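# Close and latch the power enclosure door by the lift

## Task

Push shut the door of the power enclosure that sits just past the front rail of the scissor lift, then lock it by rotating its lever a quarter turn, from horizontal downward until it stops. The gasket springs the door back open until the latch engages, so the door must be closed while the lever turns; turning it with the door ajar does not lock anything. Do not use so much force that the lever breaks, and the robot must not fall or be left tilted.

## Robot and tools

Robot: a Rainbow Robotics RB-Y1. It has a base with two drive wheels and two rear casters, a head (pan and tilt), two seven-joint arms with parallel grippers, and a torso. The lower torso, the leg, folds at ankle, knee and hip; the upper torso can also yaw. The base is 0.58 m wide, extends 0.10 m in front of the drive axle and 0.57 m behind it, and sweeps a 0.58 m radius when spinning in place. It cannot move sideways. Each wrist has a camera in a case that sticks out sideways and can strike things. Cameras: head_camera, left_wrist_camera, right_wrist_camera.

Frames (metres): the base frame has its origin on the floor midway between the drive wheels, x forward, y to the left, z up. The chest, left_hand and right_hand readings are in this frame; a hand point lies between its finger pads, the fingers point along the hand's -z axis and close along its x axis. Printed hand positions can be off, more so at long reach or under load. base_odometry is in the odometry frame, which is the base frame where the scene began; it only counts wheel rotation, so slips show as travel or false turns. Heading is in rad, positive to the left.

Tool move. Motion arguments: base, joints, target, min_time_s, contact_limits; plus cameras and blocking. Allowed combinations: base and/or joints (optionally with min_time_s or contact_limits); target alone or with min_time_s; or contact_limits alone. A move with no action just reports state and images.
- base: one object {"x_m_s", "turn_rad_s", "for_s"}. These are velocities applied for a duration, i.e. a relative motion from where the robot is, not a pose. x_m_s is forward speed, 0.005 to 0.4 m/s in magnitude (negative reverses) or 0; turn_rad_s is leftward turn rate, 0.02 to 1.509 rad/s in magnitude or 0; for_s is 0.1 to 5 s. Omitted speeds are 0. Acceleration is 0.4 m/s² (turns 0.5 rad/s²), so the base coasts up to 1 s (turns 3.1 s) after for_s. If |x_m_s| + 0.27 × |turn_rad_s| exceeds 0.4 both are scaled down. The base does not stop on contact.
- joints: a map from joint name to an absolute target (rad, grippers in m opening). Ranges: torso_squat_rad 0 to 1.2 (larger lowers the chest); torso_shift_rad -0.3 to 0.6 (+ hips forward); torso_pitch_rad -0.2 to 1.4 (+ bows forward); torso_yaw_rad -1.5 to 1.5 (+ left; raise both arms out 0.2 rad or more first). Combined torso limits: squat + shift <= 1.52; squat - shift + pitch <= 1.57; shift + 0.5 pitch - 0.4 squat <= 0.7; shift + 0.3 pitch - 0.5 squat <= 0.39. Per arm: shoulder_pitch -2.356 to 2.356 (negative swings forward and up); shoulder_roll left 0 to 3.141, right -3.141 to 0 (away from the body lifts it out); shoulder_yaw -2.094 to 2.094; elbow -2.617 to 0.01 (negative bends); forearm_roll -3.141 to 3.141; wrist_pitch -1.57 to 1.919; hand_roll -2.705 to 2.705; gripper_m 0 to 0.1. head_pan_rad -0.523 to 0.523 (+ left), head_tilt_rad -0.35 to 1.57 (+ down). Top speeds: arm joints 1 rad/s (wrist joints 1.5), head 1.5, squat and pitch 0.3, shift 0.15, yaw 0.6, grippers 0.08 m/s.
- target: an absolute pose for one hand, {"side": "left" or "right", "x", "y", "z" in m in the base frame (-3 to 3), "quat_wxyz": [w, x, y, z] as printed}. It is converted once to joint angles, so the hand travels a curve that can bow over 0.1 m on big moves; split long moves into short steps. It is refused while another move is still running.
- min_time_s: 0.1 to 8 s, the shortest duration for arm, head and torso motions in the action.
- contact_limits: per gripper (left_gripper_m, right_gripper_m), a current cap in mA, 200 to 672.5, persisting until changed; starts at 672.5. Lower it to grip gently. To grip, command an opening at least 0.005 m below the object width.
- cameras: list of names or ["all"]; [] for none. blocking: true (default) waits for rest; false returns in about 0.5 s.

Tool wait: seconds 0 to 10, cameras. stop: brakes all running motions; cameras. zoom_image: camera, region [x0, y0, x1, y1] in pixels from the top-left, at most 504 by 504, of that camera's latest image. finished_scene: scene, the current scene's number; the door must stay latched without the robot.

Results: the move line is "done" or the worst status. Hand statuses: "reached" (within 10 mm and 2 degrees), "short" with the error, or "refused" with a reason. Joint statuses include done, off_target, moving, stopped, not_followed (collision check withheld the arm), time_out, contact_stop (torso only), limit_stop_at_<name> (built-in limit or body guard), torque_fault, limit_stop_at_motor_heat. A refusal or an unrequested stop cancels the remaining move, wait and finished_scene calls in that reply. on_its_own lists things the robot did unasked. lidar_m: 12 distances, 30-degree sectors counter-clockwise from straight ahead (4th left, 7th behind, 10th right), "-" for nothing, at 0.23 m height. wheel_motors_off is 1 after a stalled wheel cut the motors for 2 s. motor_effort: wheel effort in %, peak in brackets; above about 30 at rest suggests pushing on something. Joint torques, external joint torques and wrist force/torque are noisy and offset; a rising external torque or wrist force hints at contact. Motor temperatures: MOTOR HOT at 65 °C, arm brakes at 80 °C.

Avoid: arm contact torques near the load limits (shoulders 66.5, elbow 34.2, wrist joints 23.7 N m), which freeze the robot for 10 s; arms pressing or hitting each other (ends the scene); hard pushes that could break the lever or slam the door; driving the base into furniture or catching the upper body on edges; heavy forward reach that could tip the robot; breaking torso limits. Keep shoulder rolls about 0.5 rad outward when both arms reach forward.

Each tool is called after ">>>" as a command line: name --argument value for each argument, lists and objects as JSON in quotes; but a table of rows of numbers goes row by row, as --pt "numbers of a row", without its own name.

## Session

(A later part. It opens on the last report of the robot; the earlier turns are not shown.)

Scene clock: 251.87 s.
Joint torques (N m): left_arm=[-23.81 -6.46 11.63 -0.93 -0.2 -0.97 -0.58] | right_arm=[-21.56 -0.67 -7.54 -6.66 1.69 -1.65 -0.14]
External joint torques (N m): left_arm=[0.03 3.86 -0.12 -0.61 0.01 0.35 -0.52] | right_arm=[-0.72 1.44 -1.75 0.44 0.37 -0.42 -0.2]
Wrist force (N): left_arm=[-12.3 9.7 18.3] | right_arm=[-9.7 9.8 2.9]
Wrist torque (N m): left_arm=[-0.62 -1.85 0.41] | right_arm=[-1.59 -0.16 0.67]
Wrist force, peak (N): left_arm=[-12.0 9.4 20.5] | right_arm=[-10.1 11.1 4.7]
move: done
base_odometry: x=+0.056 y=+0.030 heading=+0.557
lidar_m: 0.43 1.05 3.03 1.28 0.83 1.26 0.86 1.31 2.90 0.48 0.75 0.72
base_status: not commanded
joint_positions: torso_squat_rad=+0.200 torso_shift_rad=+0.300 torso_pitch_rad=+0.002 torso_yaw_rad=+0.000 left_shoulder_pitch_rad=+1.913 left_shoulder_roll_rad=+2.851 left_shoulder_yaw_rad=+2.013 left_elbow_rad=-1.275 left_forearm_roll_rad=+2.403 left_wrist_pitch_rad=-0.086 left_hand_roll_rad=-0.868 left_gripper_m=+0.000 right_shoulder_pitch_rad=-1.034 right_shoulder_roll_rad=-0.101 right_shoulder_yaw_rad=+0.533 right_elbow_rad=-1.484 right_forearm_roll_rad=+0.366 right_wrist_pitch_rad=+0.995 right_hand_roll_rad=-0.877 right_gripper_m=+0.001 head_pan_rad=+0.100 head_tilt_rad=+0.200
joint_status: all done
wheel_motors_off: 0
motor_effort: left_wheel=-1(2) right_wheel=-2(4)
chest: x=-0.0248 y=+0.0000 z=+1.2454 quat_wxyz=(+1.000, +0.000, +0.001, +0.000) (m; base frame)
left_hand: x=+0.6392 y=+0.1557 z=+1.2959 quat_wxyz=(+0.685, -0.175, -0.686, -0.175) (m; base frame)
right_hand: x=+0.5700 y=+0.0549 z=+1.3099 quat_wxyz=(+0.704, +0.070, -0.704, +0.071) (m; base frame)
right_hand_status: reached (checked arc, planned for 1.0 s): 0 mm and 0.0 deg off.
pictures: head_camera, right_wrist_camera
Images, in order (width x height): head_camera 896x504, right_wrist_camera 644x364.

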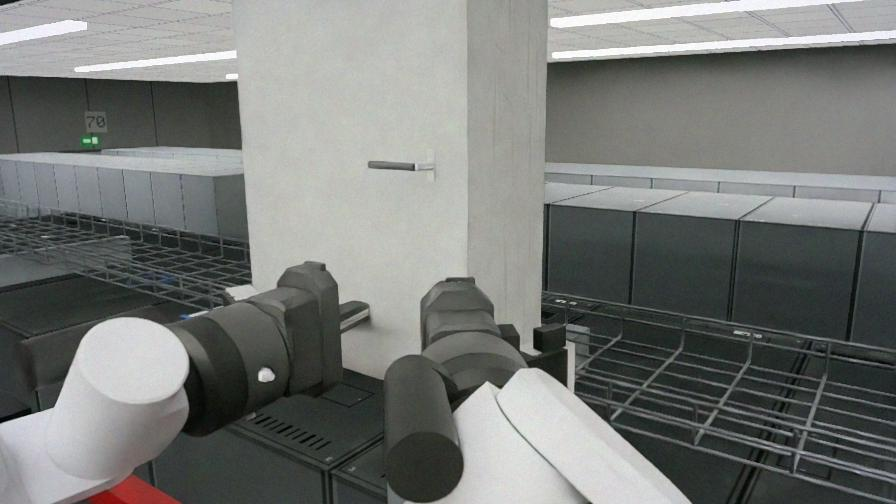

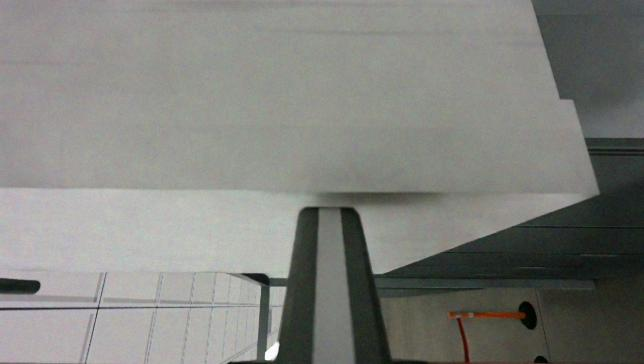

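>>> move --target '{"side":"right","x":0.575,"y":0.078,"z":1.31,"quat_wxyz":[0.7036,0.0706,-0.7036,0.0706]}' --min_time_s 0.8

>>> move --target '{"side":"right","x":0.595,"y":0.068,"z":1.31,"quat_wxyz":[0.7036,0.0706,-0.7036,0.0706]}' --cameras '["head_camera","right_wrist_camera"]' --min_time_s 1

Scene clock: 257.57 s.
Joint torques (N m): left_arm=[-23.8 -6.66 11.67 -0.91 -0.2 -1.04 -0.52] | right_arm=[-22.12 -1.56 -4.94 -6.88 1.91 -1.72 -0.16]
External joint torques (N m): left_arm=[0.04 3.67 -0.08 -0.59 0.02 0.28 -0.47] | right_arm=[-1.05 0.62 0.61 0.35 0.57 -0.55 -0.21]
Wrist force (N): left_arm=[-12.0 9.3 17.8] | right_arm=[-9.5 10.1 2.8]
Wrist torque (N m): left_arm=[-0.61 -1.85 0.41] | right_arm=[-1.63 -0.12 0.66]
Wrist force, peak (N): left_arm=[-12.4 9.8 20.2] | right_arm=[-10.0 10.1 2.6]
move: done
base_odometry: x=+0.056 y=+0.030 heading=+0.557
lidar_m: 0.43 1.05 3.03 1.28 0.83 1.26 0.86 1.32 2.90 0.49 0.75 0.72
base_status: not commanded
joint_positions: torso_squat_rad=+0.200 torso_shift_rad=+0.300 torso_pitch_rad=+0.002 torso_yaw_rad=+0.000 left_shoulder_pitch_rad=+1.913 left_shoulder_roll_rad=+2.851 left_shoulder_yaw_rad=+2.013 left_elbow_rad=-1.275 left_forearm_roll_rad=+2.403 left_wrist_pitch_rad=-0.086 left_hand_roll_rad=-0.868 left_gripper_m=+0.000 right_shoulder_pitch_rad=-1.091 right_shoulder_roll_rad=-0.047 right_shoulder_yaw_rad=+0.541 right_elbow_rad=-1.374 right_forearm_roll_rad=+0.405 right_wrist_pitch_rad=+0.973 right_hand_roll_rad=-0.922 right_gripper_m=+0.001 head_pan_rad=+0.100 head_tilt_rad=+0.200
joint_status: all done
wheel_motors_off: 0
motor_effort: left_wheel=-1(2) right_wheel=-3(4)
chest: x=-0.0248 y=+0.0000 z=+1.2454 quat_wxyz=(+1.000, +0.000, +0.001, +0.000) (m; base frame)
left_hand: x=+0.6392 y=+0.1557 z=+1.2959 quat_wxyz=(+0.685, -0.175, -0.686, -0.175) (m; base frame)
right_hand: x=+0.5749 y=+0.0777 z=+1.3099 quat_wxyz=(+0.704, +0.071, -0.703, +0.071) (m; base frame)
right_hand_status: reached (checked arc, planned for 0.8 s): 0 mm and 0.0 deg off.

Scene clock: 258.90 s.
Joint torques (N m): left_arm=[-23.64 -8.09 11.78 -0.84 -0.18 -1.1 -0.56] | right_arm=[-20.97 -23.49 -18.44 0.42 5.39 1.38 -0.46]
External joint torques (N m): left_arm=[0.2 2.22 0.04 -0.52 0.04 0.22 -0.5] | right_arm=[0.79 -20.56 -12.93 7.76 4.11 2.54 -0.51]
Wrist force (N): left_arm=[-13.2 8.8 10.0] | right_arm=[-18.8 31.9 40.1]
Wrist torque (N m): left_arm=[-0.51 -1.84 0.43] | right_arm=[-1.24 -0.10 0.71]
Wrist force, peak (N): left_arm=[-11.9 9.6 18.6] | right_arm=[-19.5 32.8 41.8]
move: done
base_odometry: x=+0.056 y=+0.030 heading=+0.558
lidar_m: 0.43 1.05 3.04 1.28 0.83 1.26 0.86 1.32 2.90 0.49 0.75 0.72
base_status: not commanded
joint_positions: torso_squat_rad=+0.200 torso_shift_rad=+0.299 torso_pitch_rad=+0.002 torso_yaw_rad=+0.000 left_shoulder_pitch_rad=+1.913 left_shoulder_roll_rad=+2.851 left_shoulder_yaw_rad=+2.013 left_elbow_rad=-1.275 left_forearm_roll_rad=+2.403 left_wrist_pitch_rad=-0.086 left_hand_roll_rad=-0.868 left_gripper_m=+0.000 right_shoulder_pitch_rad=-1.121 right_shoulder_roll_rad=-0.063 right_shoulder_yaw_rad=+0.522 right_elbow_rad=-1.294 right_forearm_roll_rad=+0.381 right_wrist_pitch_rad=+0.902 right_hand_roll_rad=-0.930 right_gripper_m=+0.001 head_pan_rad=+0.100 head_tilt_rad=+0.200
joint_status: all done
wheel_motors_off: 0
motor_effort: left_wheel=+3(4) right_wheel=-1(3)
chest: x=-0.0252 y=+0.0001 z=+1.2454 quat_wxyz=(+1.000, +0.000, +0.001, +0.000) (m; base frame)
left_hand: x=+0.6387 y=+0.1557 z=+1.2962 quat_wxyz=(+0.684, -0.175, -0.686, -0.175) (m; base frame)
right_hand: x=+0.5922 y=+0.0722 z=+1.3102 quat_wxyz=(+0.703, +0.074, -0.703, +0.073) (m; base frame)
right_hand_status: reached (checked arc, planned for 1.0 s): 5 mm and 0.5 deg off.
pictures: head_camera, right_wrist_camera
Images, in order (width x height): head_camera 896x504, right_wrist_camera 644x364.

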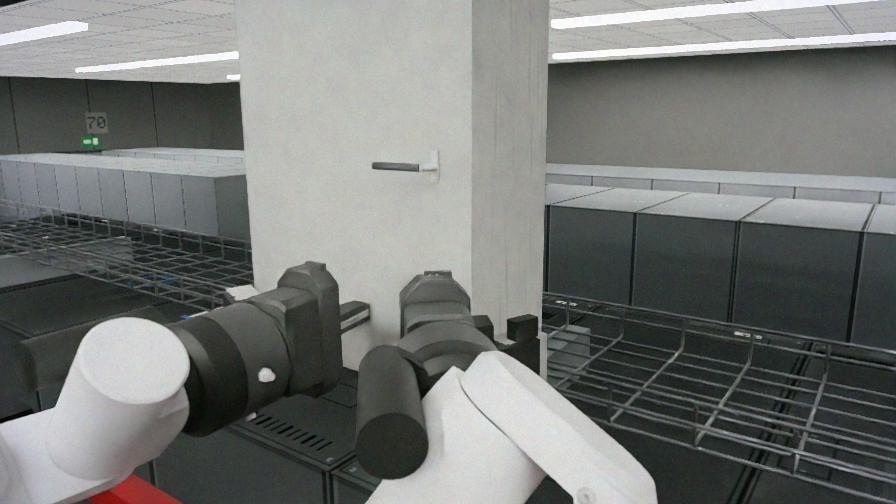

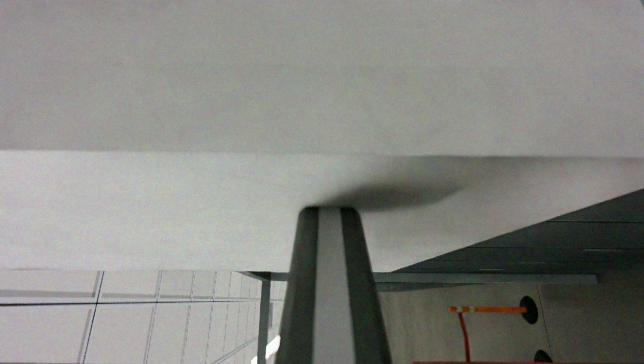

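>>> move --target '{"side":"left","x":0.58,"y":0.205,"z":1.30,"quat_wxyz":[0.685,-0.175,-0.685,-0.175]}'

>>> move --target '{"side":"left","x":0.53,"y":0.22,"z":1.42,"quat_wxyz":[0.757,-0.155,-0.609,-0.193]}'

>>> move --target '{"side":"left","x":0.55,"y":0.165,"z":1.52,"quat_wxyz":[0.817,-0.1329,-0.5206,-0.2087]}' --cameras '["all"]'

Scene clock: 264.07 s.
Joint torques (N m): left_arm=[-19.18 -9.08 13.41 -0.19 -0.1 -1.24 -0.07] | right_arm=[-20.79 -22.27 -18.19 -0.12 5.43 1.52 -0.34]
External joint torques (N m): left_arm=[1.04 1.99 0.72 -0.39 0.19 0.13 -0.01] | right_arm=[0.98 -19.33 -12.68 7.22 4.14 2.67 -0.39]
Wrist force (N): left_arm=[-13.7 9.2 10.1] | right_arm=[-18.0 30.2 36.0]
Wrist torque (N m): left_arm=[-0.57 -1.88 0.40] | right_arm=[-1.31 -0.09 0.71]
Wrist force, peak (N): left_arm=[-14.8 9.0 10.3] | right_arm=[-19.0 33.0 44.0]
move: done
base_odometry: x=+0.056 y=+0.030 heading=+0.558
lidar_m: 0.43 1.06 3.04 1.29 0.83 1.26 0.86 1.32 2.90 0.49 0.75 0.72
base_status: not commanded
joint_positions: torso_squat_rad=+0.200 torso_shift_rad=+0.299 torso_pitch_rad=+0.002 torso_yaw_rad=+0.000 left_shoulder_pitch_rad=+2.046 left_shoulder_roll_rad=+2.576 left_shoulder_yaw_rad=+2.058 left_elbow_rad=-1.604 left_forearm_roll_rad=+2.412 left_wrist_pitch_rad=-0.142 left_hand_roll_rad=-0.832 left_gripper_m=+0.000 right_shoulder_pitch_rad=-1.121 right_shoulder_roll_rad=-0.063 right_shoulder_yaw_rad=+0.522 right_elbow_rad=-1.294 right_forearm_roll_rad=+0.381 right_wrist_pitch_rad=+0.902 right_hand_roll_rad=-0.930 right_gripper_m=+0.001 head_pan_rad=+0.100 head_tilt_rad=+0.200
joint_status: all done
wheel_motors_off: 0
motor_effort: left_wheel=+7(7) right_wheel=-1(2)
chest: x=-0.0252 y=+0.0002 z=+1.2454 quat_wxyz=(+1.000, +0.000, +0.001, +0.000) (m; base frame)
left_hand: x=+0.5801 y=+0.2052 z=+1.3004 quat_wxyz=(+0.685, -0.175, -0.685, -0.175) (m; base frame)
left_hand_status: reached (checked arc, planned for 0.7 s): 0 mm and 0.0 deg off.
right_hand: x=+0.5922 y=+0.0723 z=+1.3103 quat_wxyz=(+0.703, +0.074, -0.703, +0.073) (m; base frame)

Scene clock: 265.83 s.
Joint torques (N m): left_arm=[-17.08 0.52 11.19 4.76 0.15 -1.93 -0.53] | right_arm=[-20.58 -22.28 -18.36 -0.75 5.63 1.75 -0.35]
External joint torques (N m): left_arm=[-0.29 0.35 0.24 -0.92 0.11 0.08 -0.47] | right_arm=[1.19 -19.34 -12.85 6.59 4.33 2.91 -0.41]
Wrist force (N): left_arm=[-13.1 8.8 8.7] | right_arm=[-18.6 31.1 35.4]
Wrist torque (N m): left_arm=[-0.52 -1.85 0.41] | right_arm=[-1.33 -0.13 0.71]
Wrist force, peak (N): left_arm=[-14.0 9.7 9.6] | right_arm=[-18.6 31.4 43.2]
move: done
base_odometry: x=+0.056 y=+0.030 heading=+0.558
lidar_m: 0.43 1.05 3.03 1.28 0.83 1.26 0.86 1.32 2.90 0.48 0.74 0.72
base_status: not commanded
joint_positions: torso_squat_rad=+0.200 torso_shift_rad=+0.299 torso_pitch_rad=+0.002 torso_yaw_rad=+0.000 left_shoulder_pitch_rad=+1.000 left_shoulder_roll_rad=+2.321 left_shoulder_yaw_rad=+1.179 left_elbow_rad=-1.681 left_forearm_roll_rad=+2.200 left_wrist_pitch_rad=+0.164 left_hand_roll_rad=-0.095 left_gripper_m=+0.000 right_shoulder_pitch_rad=-1.121 right_shoulder_roll_rad=-0.063 right_shoulder_yaw_rad=+0.522 right_elbow_rad=-1.294 right_forearm_roll_rad=+0.381 right_wrist_pitch_rad=+0.902 right_hand_roll_rad=-0.930 right_gripper_m=+0.001 head_pan_rad=+0.100 head_tilt_rad=+0.200
joint_status: all done
wheel_motors_off: 0
motor_effort: left_wheel=+7(7) right_wheel=-1(2)
chest: x=-0.0252 y=+0.0002 z=+1.2454 quat_wxyz=(+1.000, +0.000, +0.001, +0.000) (m; base frame)
left_hand: x=+0.5300 y=+0.2204 z=+1.4204 quat_wxyz=(+0.754, -0.157, -0.607, -0.195) (m; base frame)
left_hand_status: reached (checked arc, planned for 1.4 s): 1 mm and 0.4 deg off.
right_hand: x=+0.5922 y=+0.0723 z=+1.3102 quat_wxyz=(+0.703, +0.074, -0.703, +0.073) (m; base frame)

Scene clock: 267.17 s.
Joint torques (N m): left_arm=[-18.27 -2.63 7.25 5.9 0.04 -1.86 -0.52] | right_arm=[-19.62 -22.7 -18.09 -0.04 5.69 2.05 -0.46]
External joint torques (N m): left_arm=[0.92 -0.66 -0.65 -0.23 -0.1 0.04 -0.47] | right_arm=[2.14 -19.76 -12.59 7.3 4.4 3.2 -0.51]
Wrist force (N): left_arm=[-12.9 9.4 6.9] | right_arm=[-18.3 32.9 37.2]
Wrist torque (N m): left_arm=[-0.61 -1.81 0.40] | right_arm=[-1.23 -0.15 0.72]
Wrist force, peak (N): left_arm=[-14.9 9.8 8.9] | right_arm=[-17.9 29.7 41.7]
move: done
base_odometry: x=+0.056 y=+0.030 heading=+0.558
lidar_m: 0.44 1.05 3.04 1.28 0.83 1.26 0.86 1.32 2.90 0.49 0.75 0.72
base_status: not commanded
joint_positions: torso_squat_rad=+0.200 torso_shift_rad=+0.299 torso_pitch_rad=+0.002 torso_yaw_rad=+0.000 left_shoulder_pitch_rad=+0.846 left_shoulder_roll_rad=+2.695 left_shoulder_yaw_rad=+1.299 left_elbow_rad=-1.074 left_forearm_roll_rad=+2.346 left_wrist_pitch_rad=+0.772 left_hand_roll_rad=-0.099 left_gripper_m=+0.000 right_shoulder_pitch_rad=-1.122 right_shoulder_roll_rad=-0.063 right_shoulder_yaw_rad=+0.522 right_elbow_rad=-1.294 right_forearm_roll_rad=+0.381 right_wrist_pitch_rad=+0.902 right_hand_roll_rad=-0.930 right_gripper_m=+0.001 head_pan_rad=+0.100 head_tilt_rad=+0.200
joint_status: all done
wheel_motors_off: 0
motor_effort: left_wheel=+8(8) right_wheel=-1(2)
chest: x=-0.0252 y=+0.0002 z=+1.2454 quat_wxyz=(+1.000, +0.000, +0.001, +0.000) (m; base frame)
left_hand: x=+0.5494 y=+0.1644 z=+1.5200 quat_wxyz=(+0.816, -0.133, -0.523, -0.208) (m; base frame)
left_hand_status: reached (checked arc, planned for 0.9 s): 1 mm and 0.3 deg off.
right_hand: x=+0.5922 y=+0.0724 z=+1.3104 quat_wxyz=(+0.703, +0.074, -0.704, +0.073) (m; base frame)
pictures: head_camera, left_wrist_camera, right_wrist_camera
Images, in order (width x height): head_camera 896x504, left_wrist_camera 644x364, right_wrist_camera 644x364.

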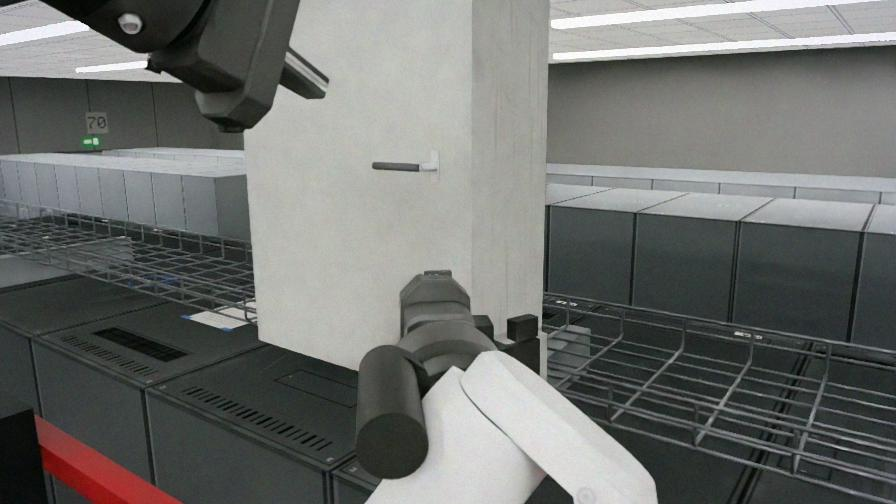

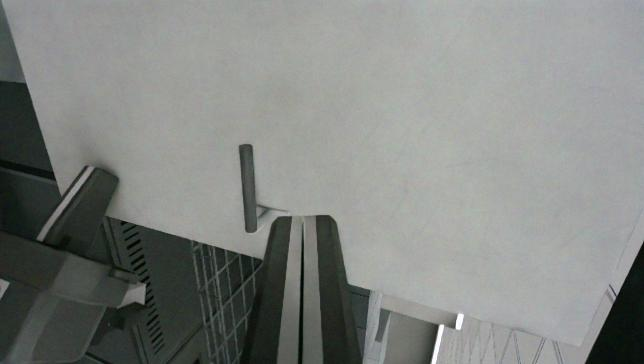

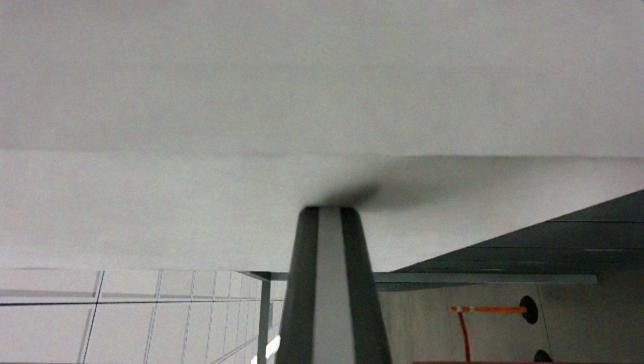

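>>> move --target '{"side":"left","x":0.592,"y":0.135,"z":1.48,"quat_wxyz":[0.817,-0.1329,-0.5206,-0.2087]}' --cameras '["all"]'

Scene clock: 269.47 s.
Joint torques (N m): left_arm=[-21.52 -5.15 8.5 6.25 0.28 -1.65 -0.48] | right_arm=[-19.55 -23.4 -18.17 0.27 5.63 2.33 -0.52]
External joint torques (N m): left_arm=[0.19 -0.33 0.97 -0.06 0.1 0.24 -0.43] | right_arm=[2.22 -20.46 -12.66 7.61 4.33 3.49 -0.57]
Wrist force (N): left_arm=[-12.1 9.4 7.3] | right_arm=[-16.5 33.8 33.4]
Wrist torque (N m): left_arm=[-0.61 -1.77 0.43] | right_arm=[-1.18 -0.11 0.74]
Wrist force, peak (N): left_arm=[-12.5 10.3 8.2] | right_arm=[-17.3 32.6 45.8]
move: done
base_odometry: x=+0.056 y=+0.030 heading=+0.558
lidar_m: 0.44 1.05 3.04 1.29 0.83 1.26 0.86 1.32 2.90 0.48 0.75 0.72
base_status: not commanded
joint_positions: torso_squat_rad=+0.200 torso_shift_rad=+0.299 torso_pitch_rad=+0.002 torso_yaw_rad=+0.000 left_shoulder_pitch_rad=+0.962 left_shoulder_roll_rad=+2.845 left_shoulder_yaw_rad=+1.310 left_elbow_rad=-0.950 left_forearm_roll_rad=+2.373 left_wrist_pitch_rad=+0.690 left_hand_roll_rad=-0.140 left_gripper_m=+0.000 right_shoulder_pitch_rad=-1.122 right_shoulder_roll_rad=-0.063 right_shoulder_yaw_rad=+0.522 right_elbow_rad=-1.294 right_forearm_roll_rad=+0.381 right_wrist_pitch_rad=+0.902 right_hand_roll_rad=-0.930 right_gripper_m=+0.001 head_pan_rad=+0.100 head_tilt_rad=+0.200
joint_status: all done
wheel_motors_off: 0
motor_effort: left_wheel=+8(8) right_wheel=+0(2)
chest: x=-0.0252 y=+0.0002 z=+1.2454 quat_wxyz=(+1.000, +0.000, +0.001, +0.000) (m; base frame)
left_hand: x=+0.5919 y=+0.1349 z=+1.4800 quat_wxyz=(+0.817, -0.133, -0.521, -0.209) (m; base frame)
left_hand_status: reached (checked arc, planned for 0.4 s): 0 mm and 0.0 deg off.
right_hand: x=+0.5922 y=+0.0725 z=+1.3104 quat_wxyz=(+0.703, +0.074, -0.704, +0.073) (m; base frame)
pictures: head_camera, left_wrist_camera, right_wrist_camera
Images, in order (width x height): head_camera 896x504, left_wrist_camera 644x364, right_wrist_camera 644x364.

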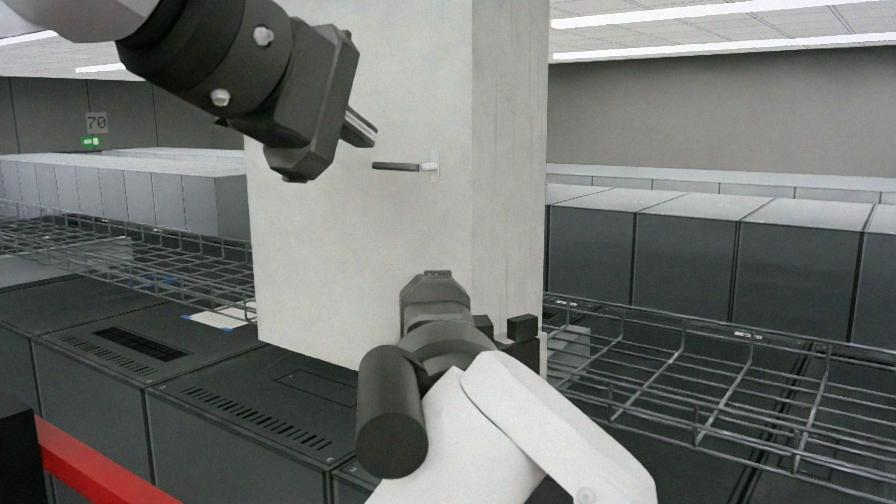

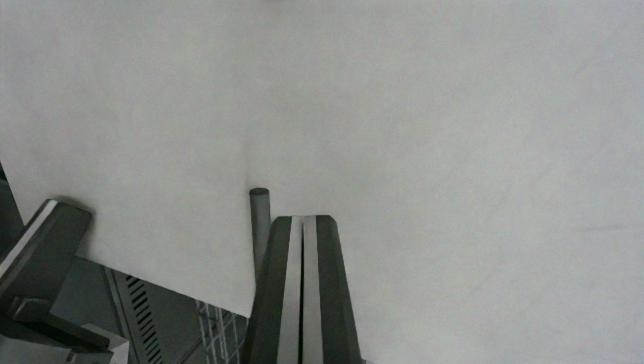

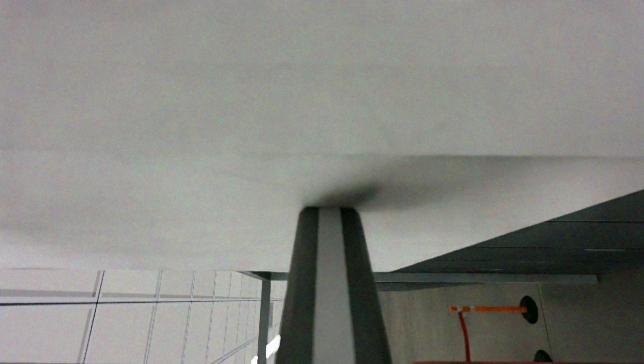

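>>> move --target '{"side":"left","x":0.586,"y":0.114,"z":1.48,"quat_wxyz":[0.817,-0.1329,-0.5206,-0.2087]}' --cameras '["head_camera","left_wrist_camera"]'

>>> move --target '{"side":"left","x":0.586,"y":0.114,"z":1.462,"quat_wxyz":[0.817,-0.1329,-0.5206,-0.2087]}' --cameras '["head_camera","left_wrist_camera"]' --min_time_s 0.6

Scene clock: 274.50 s.
Joint torques (N m): left_arm=[-21.24 -4.46 6.69 6.25 0.02 -1.67 -0.35] | right_arm=[-19.7 -22.67 -18.11 0.03 5.48 2.28 -0.34]
External joint torques (N m): left_arm=[0.21 0.58 -0.85 -0.45 -0.08 0.23 -0.3] | right_arm=[2.07 -19.73 -12.6 7.37 4.19 3.43 -0.39]
Wrist force (N): left_arm=[-12.2 9.3 7.2] | right_arm=[-17.3 33.2 33.8]
Wrist torque (N m): left_arm=[-0.57 -1.75 0.42] | right_arm=[-1.14 -0.14 0.74]
Wrist force, peak (N): left_arm=[-12.8 10.6 7.1] | right_arm=[-17.5 31.7 40.1]
move: done
base_odometry: x=+0.056 y=+0.030 heading=+0.558
lidar_m: 0.43 1.05 3.04 1.29 0.83 1.26 0.86 1.33 2.90 0.49 0.75 0.72
base_status: not commanded
joint_positions: torso_squat_rad=+0.200 torso_shift_rad=+0.299 torso_pitch_rad=+0.002 torso_yaw_rad=+0.000 left_shoulder_pitch_rad=+0.927 left_shoulder_roll_rad=+2.861 left_shoulder_yaw_rad=+1.283 left_elbow_rad=-0.997 left_forearm_roll_rad=+2.351 left_wrist_pitch_rad=+0.663 left_hand_roll_rad=-0.071 left_gripper_m=+0.000 right_shoulder_pitch_rad=-1.122 right_shoulder_roll_rad=-0.063 right_shoulder_yaw_rad=+0.522 right_elbow_rad=-1.294 right_forearm_roll_rad=+0.381 right_wrist_pitch_rad=+0.902 right_hand_roll_rad=-0.930 right_gripper_m=+0.001 head_pan_rad=+0.100 head_tilt_rad=+0.200
joint_status: all done
wheel_motors_off: 0
motor_effort: left_wheel=+8(8) right_wheel=+0(3)
chest: x=-0.0252 y=+0.0002 z=+1.2454 quat_wxyz=(+1.000, +0.000, +0.001, +0.000) (m; base frame)
left_hand: x=+0.5857 y=+0.1145 z=+1.4799 quat_wxyz=(+0.817, -0.134, -0.519, -0.211) (m; base frame)
left_hand_status: reached (checked arc, planned for 0.3 s): 1 mm and 0.3 deg off.
right_hand: x=+0.5922 y=+0.0725 z=+1.3104 quat_wxyz=(+0.703, +0.074, -0.704, +0.073) (m; base frame)
pictures: head_camera, left_wrist_camera
Images, in order (width x height): head_camera 896x504, left_wrist_camera 644x364.

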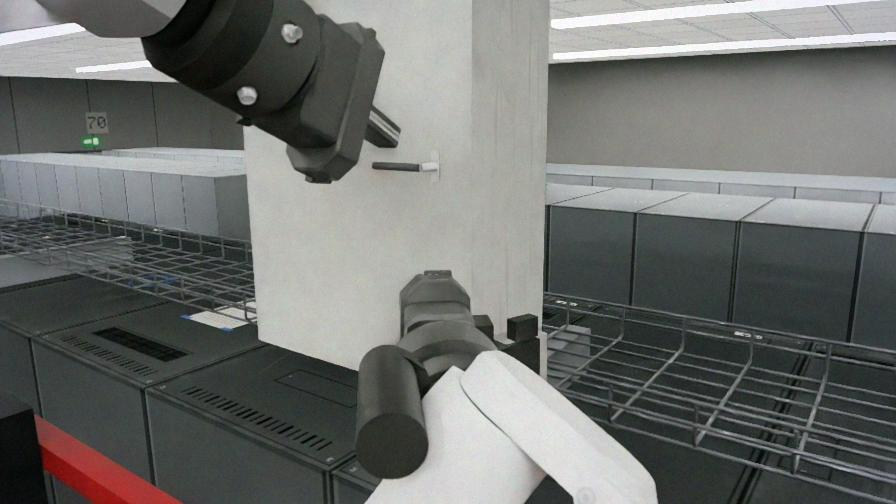

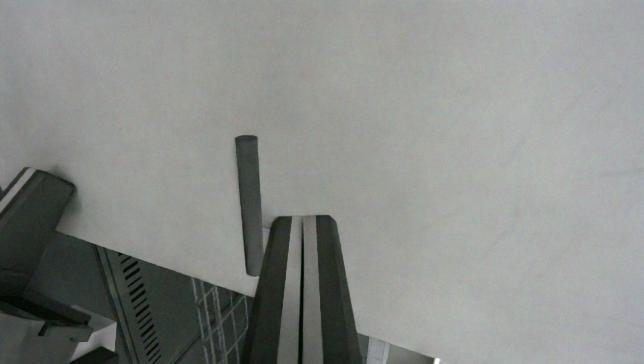

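Scene clock: 275.43 s.
Joint torques (N m): left_arm=[-19.64 -5.29 7.52 5.88 -0.05 -1.87 0.04] | right_arm=[-19.84 -23.02 -18.49 0.11 5.71 2.16 -0.31]
External joint torques (N m): left_arm=[1.76 -0.32 -0.42 -1.04 -0.11 0.03 0.09] | right_arm=[1.92 -20.08 -12.98 7.45 4.41 3.31 -0.36]
Wrist force (N): left_arm=[-12.4 9.3 7.5] | right_arm=[-16.8 33.1 33.4]
Wrist torque (N m): left_arm=[-0.59 -1.78 0.43] | right_arm=[-1.14 -0.11 0.72]
Wrist force, peak (N): left_arm=[-12.7 9.8 7.4] | right_arm=[-17.4 33.3 34.1]
move: done
base_odometry: x=+0.056 y=+0.030 heading=+0.558
lidar_m: 0.44 1.05 3.04 1.29 0.83 1.26 0.86 1.32 2.91 0.49 0.75 0.72
base_status: not commanded
joint_positions: torso_squat_rad=+0.200 torso_shift_rad=+0.299 torso_pitch_rad=+0.002 torso_yaw_rad=+0.000 left_shoulder_pitch_rad=+0.934 left_shoulder_roll_rad=+2.837 left_shoulder_yaw_rad=+1.258 left_elbow_rad=-1.077 left_forearm_roll_rad=+2.330 left_wrist_pitch_rad=+0.602 left_hand_roll_rad=-0.037 left_gripper_m=+0.000 right_shoulder_pitch_rad=-1.122 right_shoulder_roll_rad=-0.063 right_shoulder_yaw_rad=+0.522 right_elbow_rad=-1.294 right_forearm_roll_rad=+0.381 right_wrist_pitch_rad=+0.902 right_hand_roll_rad=-0.930 right_gripper_m=+0.001 head_pan_rad=+0.100 head_tilt_rad=+0.200
joint_status: all done
wheel_motors_off: 0
motor_effort: left_wheel=+8(8) right_wheel=-1(2)
chest: x=-0.0252 y=+0.0002 z=+1.2454 quat_wxyz=(+1.000, +0.000, +0.001, +0.000) (m; base frame)
left_hand: x=+0.5853 y=+0.1135 z=+1.4623 quat_wxyz=(+0.818, -0.135, -0.518, -0.211) (m; base frame)
left_hand_status: reached (checked arc, planned for 0.6 s): 1 mm and 0.5 deg off.
right_hand: x=+0.5922 y=+0.0725 z=+1.3104 quat_wxyz=(+0.703, +0.074, -0.704, +0.073) (m; base frame)
pictures: head_camera, left_wrist_camera
Images, in order (width x height): head_camera 896x504, left_wrist_camera 644x364.

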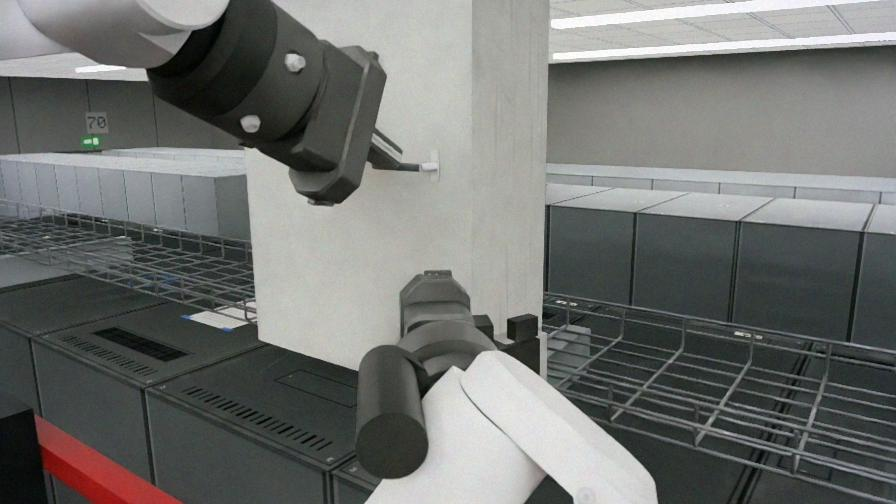

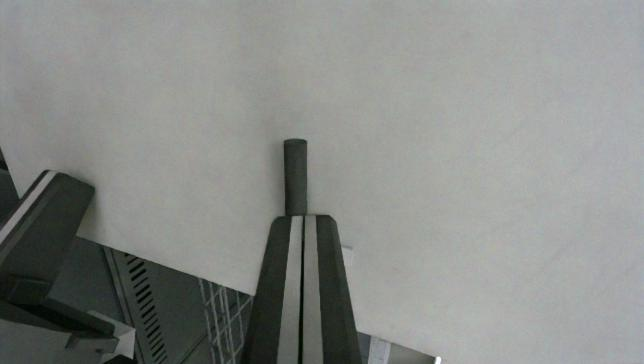

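>>> move --target '{"side":"left","x":0.593,"y":0.124,"z":1.455,"quat_wxyz":[0.817,-0.1329,-0.5206,-0.2087]}' --min_time_s 0.6

>>> move --target '{"side":"left","x":0.594,"y":0.126,"z":1.437,"quat_wxyz":[0.817,-0.1329,-0.5206,-0.2087]}' --min_time_s 1.0 --cameras '["head_camera","left_wrist_camera"]'

Scene clock: 281.33 s.
Joint torques (N m): left_arm=[-19.39 -5.35 9.05 6.64 0.25 -1.89 -0.61] | right_arm=[-19.48 -23.02 -18.11 0.27 5.56 2.04 -0.25]
External joint torques (N m): left_arm=[2.31 -0.37 1 -0.14 0.17 0.01 -0.56] | right_arm=[2.29 -20.07 -12.6 7.61 4.27 3.19 -0.3]
Wrist force (N): left_arm=[-12.7 9.3 7.3] | right_arm=[-17.3 32.5 33.0]
Wrist torque (N m): left_arm=[-0.59 -1.85 0.41] | right_arm=[-1.17 -0.17 0.73]
Wrist force, peak (N): left_arm=[-12.9 9.7 7.4] | right_arm=[-17.1 32.9 34.9]
move: done
base_odometry: x=+0.056 y=+0.030 heading=+0.558
lidar_m: 0.43 1.05 3.04 1.28 0.83 1.26 0.86 1.31 2.90 0.49 0.75 0.72
base_status: not commanded
joint_positions: torso_squat_rad=+0.200 torso_shift_rad=+0.299 torso_pitch_rad=+0.002 torso_yaw_rad=+0.000 left_shoulder_pitch_rad=+0.964 left_shoulder_roll_rad=+2.830 left_shoulder_yaw_rad=+1.264 left_elbow_rad=-1.066 left_forearm_roll_rad=+2.334 left_wrist_pitch_rad=+0.587 left_hand_roll_rad=-0.067 left_gripper_m=+0.000 right_shoulder_pitch_rad=-1.122 right_shoulder_roll_rad=-0.063 right_shoulder_yaw_rad=+0.522 right_elbow_rad=-1.294 right_forearm_roll_rad=+0.381 right_wrist_pitch_rad=+0.902 right_hand_roll_rad=-0.930 right_gripper_m=+0.001 head_pan_rad=+0.100 head_tilt_rad=+0.200
joint_status: all done
wheel_motors_off: 0
motor_effort: left_wheel=+8(8) right_wheel=-2(2)
chest: x=-0.0252 y=+0.0002 z=+1.2454 quat_wxyz=(+1.000, +0.000, +0.001, +0.000) (m; base frame)
left_hand: x=+0.5925 y=+0.1240 z=+1.4552 quat_wxyz=(+0.817, -0.132, -0.521, -0.208) (m; base frame)
left_hand_status: reached (checked arc, planned for 0.6 s): 1 mm and 0.1 deg off.
right_hand: x=+0.5922 y=+0.0725 z=+1.3104 quat_wxyz=(+0.703, +0.074, -0.704, +0.073) (m; base frame)

Scene clock: 282.67 s.
Joint torques (N m): left_arm=[-19.57 -5.46 7.66 5.55 -0.13 -1.9 0.13] | right_arm=[-19.92 -22.45 -17.95 -0.02 5.57 2.29 -0.4]
External joint torques (N m): left_arm=[2.19 -0.48 -0.71 -1.3 -0.2 -0.01 0.19] | right_arm=[1.84 -19.51 -12.45 7.32 4.28 3.44 -0.45]
Wrist force (N): left_arm=[-12.4 9.1 7.1] | right_arm=[-16.7 32.4 33.0]
Wrist torque (N m): left_arm=[-0.56 -1.76 0.42] | right_arm=[-1.19 -0.14 0.73]
Wrist force, peak (N): left_arm=[-13.0 9.7 7.1] | right_arm=[-17.4 33.1 33.9]
move: done
base_odometry: x=+0.056 y=+0.030 heading=+0.558
lidar_m: 0.43 1.06 3.04 1.29 0.83 1.26 0.86 1.32 2.90 0.49 0.75 0.72
base_status: not commanded
joint_positions: torso_squat_rad=+0.200 torso_shift_rad=+0.299 torso_pitch_rad=+0.002 torso_yaw_rad=+0.000 left_shoulder_pitch_rad=+0.983 left_shoulder_roll_rad=+2.811 left_shoulder_yaw_rad=+1.250 left_elbow_rad=-1.121 left_forearm_roll_rad=+2.323 left_wrist_pitch_rad=+0.538 left_hand_roll_rad=-0.058 left_gripper_m=+0.000 right_shoulder_pitch_rad=-1.122 right_shoulder_roll_rad=-0.063 right_shoulder_yaw_rad=+0.522 right_elbow_rad=-1.294 right_forearm_roll_rad=+0.381 right_wrist_pitch_rad=+0.902 right_hand_roll_rad=-0.930 right_gripper_m=+0.001 head_pan_rad=+0.100 head_tilt_rad=+0.200
joint_status: all done
wheel_motors_off: 0
motor_effort: left_wheel=+8(8) right_wheel=-1(3)
chest: x=-0.0252 y=+0.0002 z=+1.2454 quat_wxyz=(+1.000, +0.000, +0.001, +0.000) (m; base frame)
left_hand: x=+0.5934 y=+0.1255 z=+1.4376 quat_wxyz=(+0.817, -0.134, -0.519, -0.210) (m; base frame)
left_hand_status: reached (checked arc, planned for 1.0 s): 1 mm and 0.2 deg off.
right_hand: x=+0.5922 y=+0.0725 z=+1.3104 quat_wxyz=(+0.703, +0.074, -0.704, +0.073) (m; base frame)
pictures: head_camera, left_wrist_camera
Images, in order (width x height): head_camera 896x504, left_wrist_camera 644x364.

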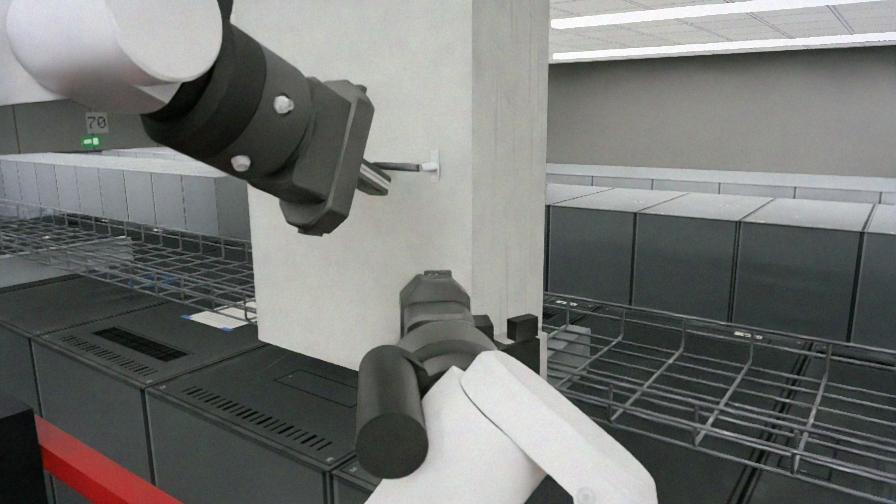

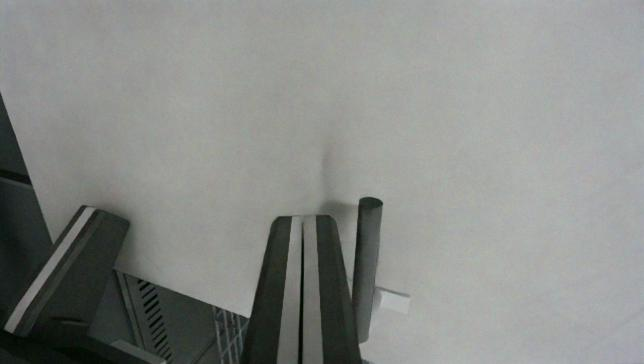

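>>> move --target '{"side":"left","x":0.580,"y":0.128,"z":1.445,"quat_wxyz":[0.817,-0.1329,-0.5206,-0.2087]}'

>>> move --target '{"side":"left","x":0.580,"y":0.126,"z":1.482,"quat_wxyz":[0.817,-0.1329,-0.5206,-0.2087]}'

>>> move --target '{"side":"left","x":0.602,"y":0.112,"z":1.475,"quat_wxyz":[0.817,-0.1329,-0.5206,-0.2087]}' --cameras '["head_camera","left_wrist_camera"]'

Scene clock: 288.13 s.
Joint torques (N m): left_arm=[-20.74 -4.37 7.88 6.1 -0.05 -1.73 -0.13] | right_arm=[-19.75 -22.74 -18.1 -0.22 5.59 2.21 -0.36]
External joint torques (N m): left_arm=[0.19 -0.17 -0.65 -0.91 -0.08 0.17 -0.08] | right_arm=[2.01 -19.79 -12.59 7.13 4.29 3.39 -0.41]
Wrist force (N): left_arm=[-12.5 9.2 7.4] | right_arm=[-17.0 31.5 31.3]
Wrist torque (N m): left_arm=[-0.58 -1.78 0.39] | right_arm=[-1.21 -0.12 0.71]
Wrist force, peak (N): left_arm=[-13.5 9.7 6.3] | right_arm=[-16.6 32.3 40.6]
move: done
base_odometry: x=+0.056 y=+0.030 heading=+0.558
lidar_m: 0.43 1.06 3.04 1.29 0.83 1.26 0.86 1.32 2.90 0.48 0.75 0.72
base_status: not commanded
joint_positions: torso_squat_rad=+0.200 torso_shift_rad=+0.299 torso_pitch_rad=+0.002 torso_yaw_rad=+0.000 left_shoulder_pitch_rad=+0.934 left_shoulder_roll_rad=+2.766 left_shoulder_yaw_rad=+1.223 left_elbow_rad=-1.199 left_forearm_roll_rad=+2.293 left_wrist_pitch_rad=+0.529 left_hand_roll_rad=-0.005 left_gripper_m=+0.000 right_shoulder_pitch_rad=-1.122 right_shoulder_roll_rad=-0.063 right_shoulder_yaw_rad=+0.522 right_elbow_rad=-1.294 right_forearm_roll_rad=+0.381 right_wrist_pitch_rad=+0.902 right_hand_roll_rad=-0.930 right_gripper_m=+0.001 head_pan_rad=+0.100 head_tilt_rad=+0.200
joint_status: all done
wheel_motors_off: 0
motor_effort: left_wheel=+8(9) right_wheel=-2(3)
chest: x=-0.0252 y=+0.0002 z=+1.2454 quat_wxyz=(+1.000, +0.000, +0.001, +0.000) (m; base frame)
left_hand: x=+0.5799 y=+0.1279 z=+1.4453 quat_wxyz=(+0.817, -0.133, -0.521, -0.209) (m; base frame)
left_hand_status: reached (checked arc, planned for 0.3 s): 0 mm and 0.0 deg off.
right_hand: x=+0.5922 y=+0.0725 z=+1.3104 quat_wxyz=(+0.703, +0.074, -0.704, +0.073) (m; base frame)

Scene clock: 288.97 s.
Joint torques (N m): left_arm=[-20.31 -2.77 7.91 6.08 0.09 -1.77 -0.35] | right_arm=[-19.71 -22.88 -18.02 0.12 5.57 2.29 -0.24]
External joint torques (N m): left_arm=[0.69 1.61 0.1 -0.62 0.01 0.14 -0.3] | right_arm=[2.06 -19.94 -12.51 7.45 4.27 3.45 -0.3]
Wrist force (N): left_arm=[-12.6 9.3 7.2] | right_arm=[-16.5 32.7 33.3]
Wrist torque (N m): left_arm=[-0.60 -1.80 0.42] | right_arm=[-1.22 -0.10 0.74]
Wrist force, peak (N): left_arm=[-13.1 10.3 7.2] | right_arm=[-16.6 31.8 40.6]
move: done
base_odometry: x=+0.056 y=+0.030 heading=+0.558
lidar_m: 0.43 1.05 3.04 1.29 0.83 1.26 0.86 1.32 2.90 0.49 0.74 0.72
base_status: not commanded
joint_positions: torso_squat_rad=+0.200 torso_shift_rad=+0.299 torso_pitch_rad=+0.002 torso_yaw_rad=+0.000 left_shoulder_pitch_rad=+0.914 left_shoulder_roll_rad=+2.814 left_shoulder_yaw_rad=+1.274 left_elbow_rad=-1.049 left_forearm_roll_rad=+2.337 left_wrist_pitch_rad=+0.653 left_hand_roll_rad=-0.059 left_gripper_m=+0.000 right_shoulder_pitch_rad=-1.122 right_shoulder_roll_rad=-0.063 right_shoulder_yaw_rad=+0.522 right_elbow_rad=-1.294 right_forearm_roll_rad=+0.381 right_wrist_pitch_rad=+0.902 right_hand_roll_rad=-0.930 right_gripper_m=+0.001 head_pan_rad=+0.100 head_tilt_rad=+0.200
joint_status: all done
wheel_motors_off: 0
motor_effort: left_wheel=+9(9) right_wheel=-3(3)
chest: x=-0.0252 y=+0.0002 z=+1.2454 quat_wxyz=(+1.000, +0.000, +0.001, +0.000) (m; base frame)
left_hand: x=+0.5797 y=+0.1259 z=+1.4822 quat_wxyz=(+0.817, -0.133, -0.522, -0.208) (m; base frame)
left_hand_status: reached (checked arc, planned for 0.4 s): 0 mm and 0.2 deg off.
right_hand: x=+0.5922 y=+0.0725 z=+1.3105 quat_wxyz=(+0.703, +0.074, -0.704, +0.073) (m; base frame)

Scene clock: 289.80 s.
Joint torques (N m): left_arm=[-21.05 -5.15 7.93 6.09 0.19 -1.69 -0.37] | right_arm=[-19.96 -22.41 -17.82 0.45 5.49 2.23 -0.37]
External joint torques (N m): left_arm=[1.29 0.72 0.84 -0.42 0.04 0.2 -0.32] | right_arm=[1.81 -19.46 -12.31 7.79 4.2 3.39 -0.42]
Wrist force (N): left_arm=[-12.3 9.1 7.2] | right_arm=[-17.1 33.0 35.4]
Wrist torque (N m): left_arm=[-0.58 -1.80 0.40] | right_arm=[-1.22 -0.12 0.71]
Wrist force, peak (N): left_arm=[-13.0 9.5 7.8] | right_arm=[-17.1 31.5 40.1]
move: done
base_odometry: x=+0.056 y=+0.030 heading=+0.558
lidar_m: 0.44 1.05 3.04 1.29 0.83 1.26 0.86 1.32 2.90 0.49 0.74 0.72
base_status: not commanded
joint_positions: torso_squat_rad=+0.200 torso_shift_rad=+0.299 torso_pitch_rad=+0.002 torso_yaw_rad=+0.000 left_shoulder_pitch_rad=+0.972 left_shoulder_roll_rad=+2.923 left_shoulder_yaw_rad=+1.304 left_elbow_rad=-0.891 left_forearm_roll_rad=+2.374 left_wrist_pitch_rad=+0.673 left_hand_roll_rad=-0.119 left_gripper_m=+0.000 right_shoulder_pitch_rad=-1.122 right_shoulder_roll_rad=-0.063 right_shoulder_yaw_rad=+0.522 right_elbow_rad=-1.294 right_forearm_roll_rad=+0.381 right_wrist_pitch_rad=+0.902 right_hand_roll_rad=-0.930 right_gripper_m=+0.001 head_pan_rad=+0.100 head_tilt_rad=+0.200
joint_status: all done
wheel_motors_off: 0
motor_effort: left_wheel=+8(9) right_wheel=+0(3)
chest: x=-0.0252 y=+0.0002 z=+1.2454 quat_wxyz=(+1.000, +0.000, +0.001, +0.000) (m; base frame)
left_hand: x=+0.6016 y=+0.1119 z=+1.4750 quat_wxyz=(+0.817, -0.133, -0.522, -0.208) (m; base frame)
left_hand_status: reached (checked arc, planned for 0.5 s): 0 mm and 0.2 deg off.
right_hand: x=+0.5922 y=+0.0725 z=+1.3105 quat_wxyz=(+0.703, +0.074, -0.704, +0.073) (m; base frame)
pictures: head_camera, left_wrist_camera
Images, in order (width x height): head_camera 896x504, left_wrist_camera 644x364.

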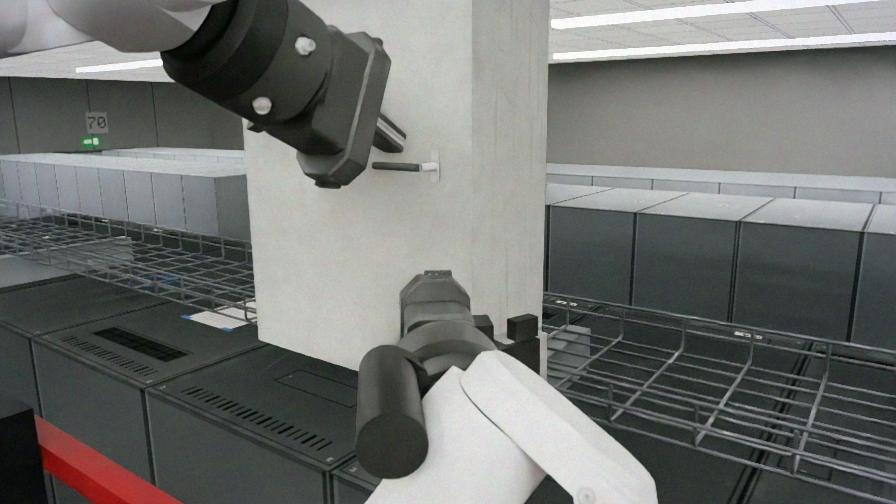

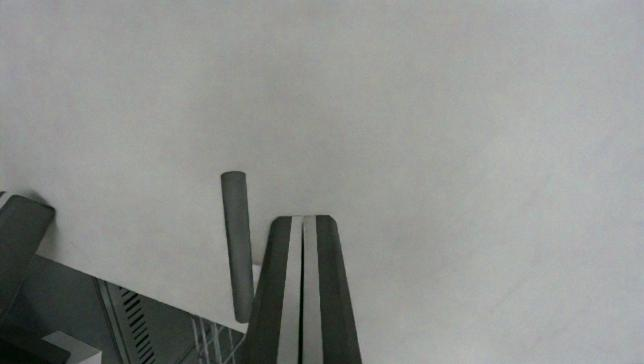

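>>> move --target '{"side":"left","x":0.603,"y":0.113,"z":1.452,"quat_wxyz":[0.817,-0.1329,-0.5206,-0.2087]}' --min_time_s 0.8 --cameras '["head_camera","left_wrist_camera"]'

>>> move --target '{"side":"left","x":0.604,"y":0.115,"z":1.44,"quat_wxyz":[0.817,-0.1329,-0.5206,-0.2087]}' --min_time_s 0.8 --cameras '["head_camera","left_wrist_camera"]'

Scene clock: 293.07 s.
Joint torques (N m): left_arm=[3.33 2.48 -6.51 -6.62 -0.01 7.79 0.32] | right_arm=[-19.83 -22.41 -18.49 -1.03 6.14 2.65 -0.37]
External joint torques (N m): left_arm=[25.64 8.24 -14.13 -13.29 -0.13 9.69 0.37] | right_arm=[1.94 -19.47 -12.98 6.3 4.85 3.8 -0.42]
Wrist force (N): left_arm=[27.5 9.6 14.1] | right_arm=[-15.7 34.9 21.2]
Wrist torque (N m): left_arm=[-0.54 -2.93 0.19] | right_arm=[-1.00 -0.05 0.74]
Wrist force, peak (N): left_arm=[29.0 20.8 10.8] | right_arm=[-17.2 32.7 36.1]
move: done
base_odometry: x=+0.056 y=+0.030 heading=+0.558
lidar_m: 0.43 1.05 3.04 1.29 0.83 1.26 0.86 1.32 2.90 0.49 0.75 0.72
base_status: not commanded
joint_positions: torso_squat_rad=+0.200 torso_shift_rad=+0.299 torso_pitch_rad=+0.001 torso_yaw_rad=+0.000 left_shoulder_pitch_rad=+0.986 left_shoulder_roll_rad=+2.891 left_shoulder_yaw_rad=+1.290 left_elbow_rad=-0.974 left_forearm_roll_rad=+2.360 left_wrist_pitch_rad=+0.610 left_hand_roll_rad=-0.101 left_gripper_m=+0.000 right_shoulder_pitch_rad=-1.122 right_shoulder_roll_rad=-0.063 right_shoulder_yaw_rad=+0.522 right_elbow_rad=-1.294 right_forearm_roll_rad=+0.381 right_wrist_pitch_rad=+0.901 right_hand_roll_rad=-0.930 right_gripper_m=+0.001 head_pan_rad=+0.100 head_tilt_rad=+0.200
joint_status: all done
wheel_motors_off: 0
motor_effort: left_wheel=+9(9) right_wheel=-2(3)
chest: x=-0.0256 y=+0.0002 z=+1.2455 quat_wxyz=(+1.000, +0.000, +0.000, +0.000) (m; base frame)
left_hand: x=+0.6011 y=+0.1122 z=+1.4593 quat_wxyz=(+0.815, -0.136, -0.523, -0.210) (m; base frame)
left_hand_status: reached (checked arc, planned for 0.8 s): 8 mm and 0.5 deg off.
right_hand: x=+0.5918 y=+0.0724 z=+1.3109 quat_wxyz=(+0.703, +0.074, -0.704, +0.073) (m; base frame)
pictures: head_camera, left_wrist_camera
Images, in order (width x height): head_camera 896x504, left_wrist_camera 644x364.

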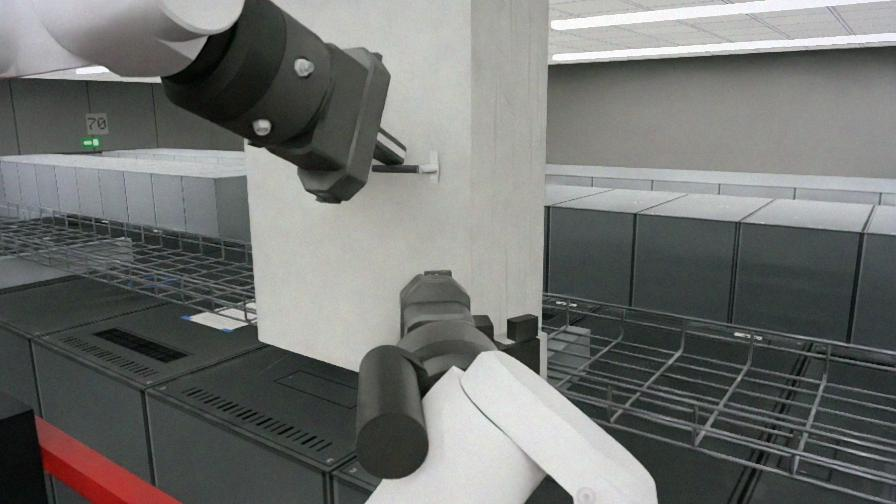

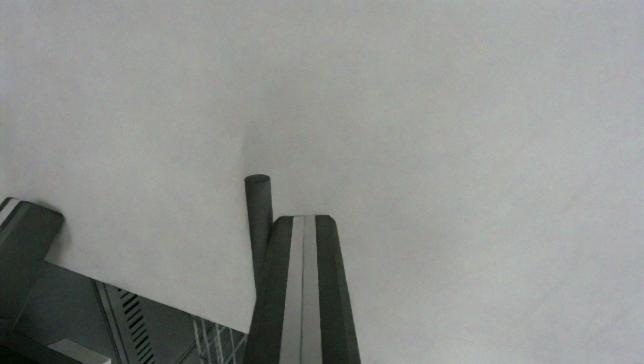

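Scene clock: 294.20 s.
Joint torques (N m): left_arm=[20.29 6.18 -17.3 -13.53 -1.37 13.15 -0.49] | right_arm=[-19.96 -21.13 -17.45 -1.96 5.58 2.4 -0.45]
External joint torques (N m): left_arm=[42.57 11.88 -25.18 -20.31 -1.47 15.06 -0.44] | right_arm=[1.82 -18.17 -11.93 5.37 4.29 3.56 -0.5]
Wrist force (N): left_arm=[50.6 6.4 21.4] | right_arm=[-14.5 32.3 18.9]
Wrist torque (N m): left_arm=[-0.76 -3.46 0.96] | right_arm=[-1.10 -0.09 0.77]
Wrist force, peak (N): left_arm=[52.4 14.5 20.1] | right_arm=[-16.2 34.7 23.1]
move: short
base_odometry: x=+0.056 y=+0.030 heading=+0.558
lidar_m: 0.43 1.06 3.04 1.28 0.83 1.26 0.86 1.32 2.90 0.48 0.75 0.72
base_status: not commanded
joint_positions: torso_squat_rad=+0.200 torso_shift_rad=+0.299 torso_pitch_rad=+0.000 torso_yaw_rad=+0.000 left_shoulder_pitch_rad=+0.994 left_shoulder_roll_rad=+2.874 left_shoulder_yaw_rad=+1.277 left_elbow_rad=-1.020 left_forearm_roll_rad=+2.347 left_wrist_pitch_rad=+0.561 left_hand_roll_rad=-0.086 left_gripper_m=+0.000 right_shoulder_pitch_rad=-1.122 right_shoulder_roll_rad=-0.063 right_shoulder_yaw_rad=+0.522 right_elbow_rad=-1.294 right_forearm_roll_rad=+0.381 right_wrist_pitch_rad=+0.901 right_hand_roll_rad=-0.930 right_gripper_m=+0.001 head_pan_rad=+0.100 head_tilt_rad=+0.200
joint_status: all done
wheel_motors_off: 0
motor_effort: left_wheel=+7(8) right_wheel=-3(3)
chest: x=-0.0262 y=+0.0000 z=+1.2455 quat_wxyz=(+1.000, +0.000, +0.000, +0.000) (m; base frame)
left_hand: x=+0.6017 y=+0.1134 z=+1.4521 quat_wxyz=(+0.812, -0.136, -0.528, -0.209) (m; base frame)
left_hand_status: short (checked arc, planned for 0.8 s): 12 mm and 1.2 deg off.
right_hand: x=+0.5913 y=+0.0719 z=+1.3116 quat_wxyz=(+0.702, +0.074, -0.704, +0.073) (m; base frame)
pictures: head_camera, left_wrist_camera
Images, in order (width x height): head_camera 896x504, left_wrist_camera 644x364.

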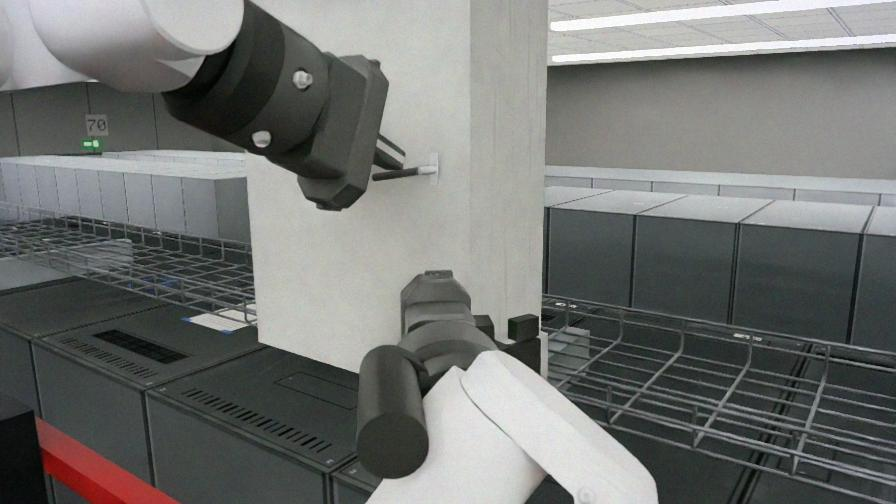

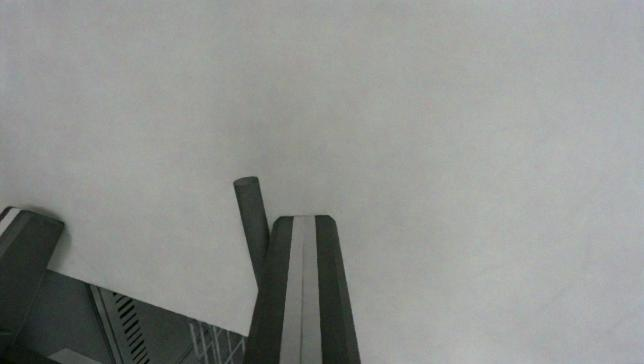

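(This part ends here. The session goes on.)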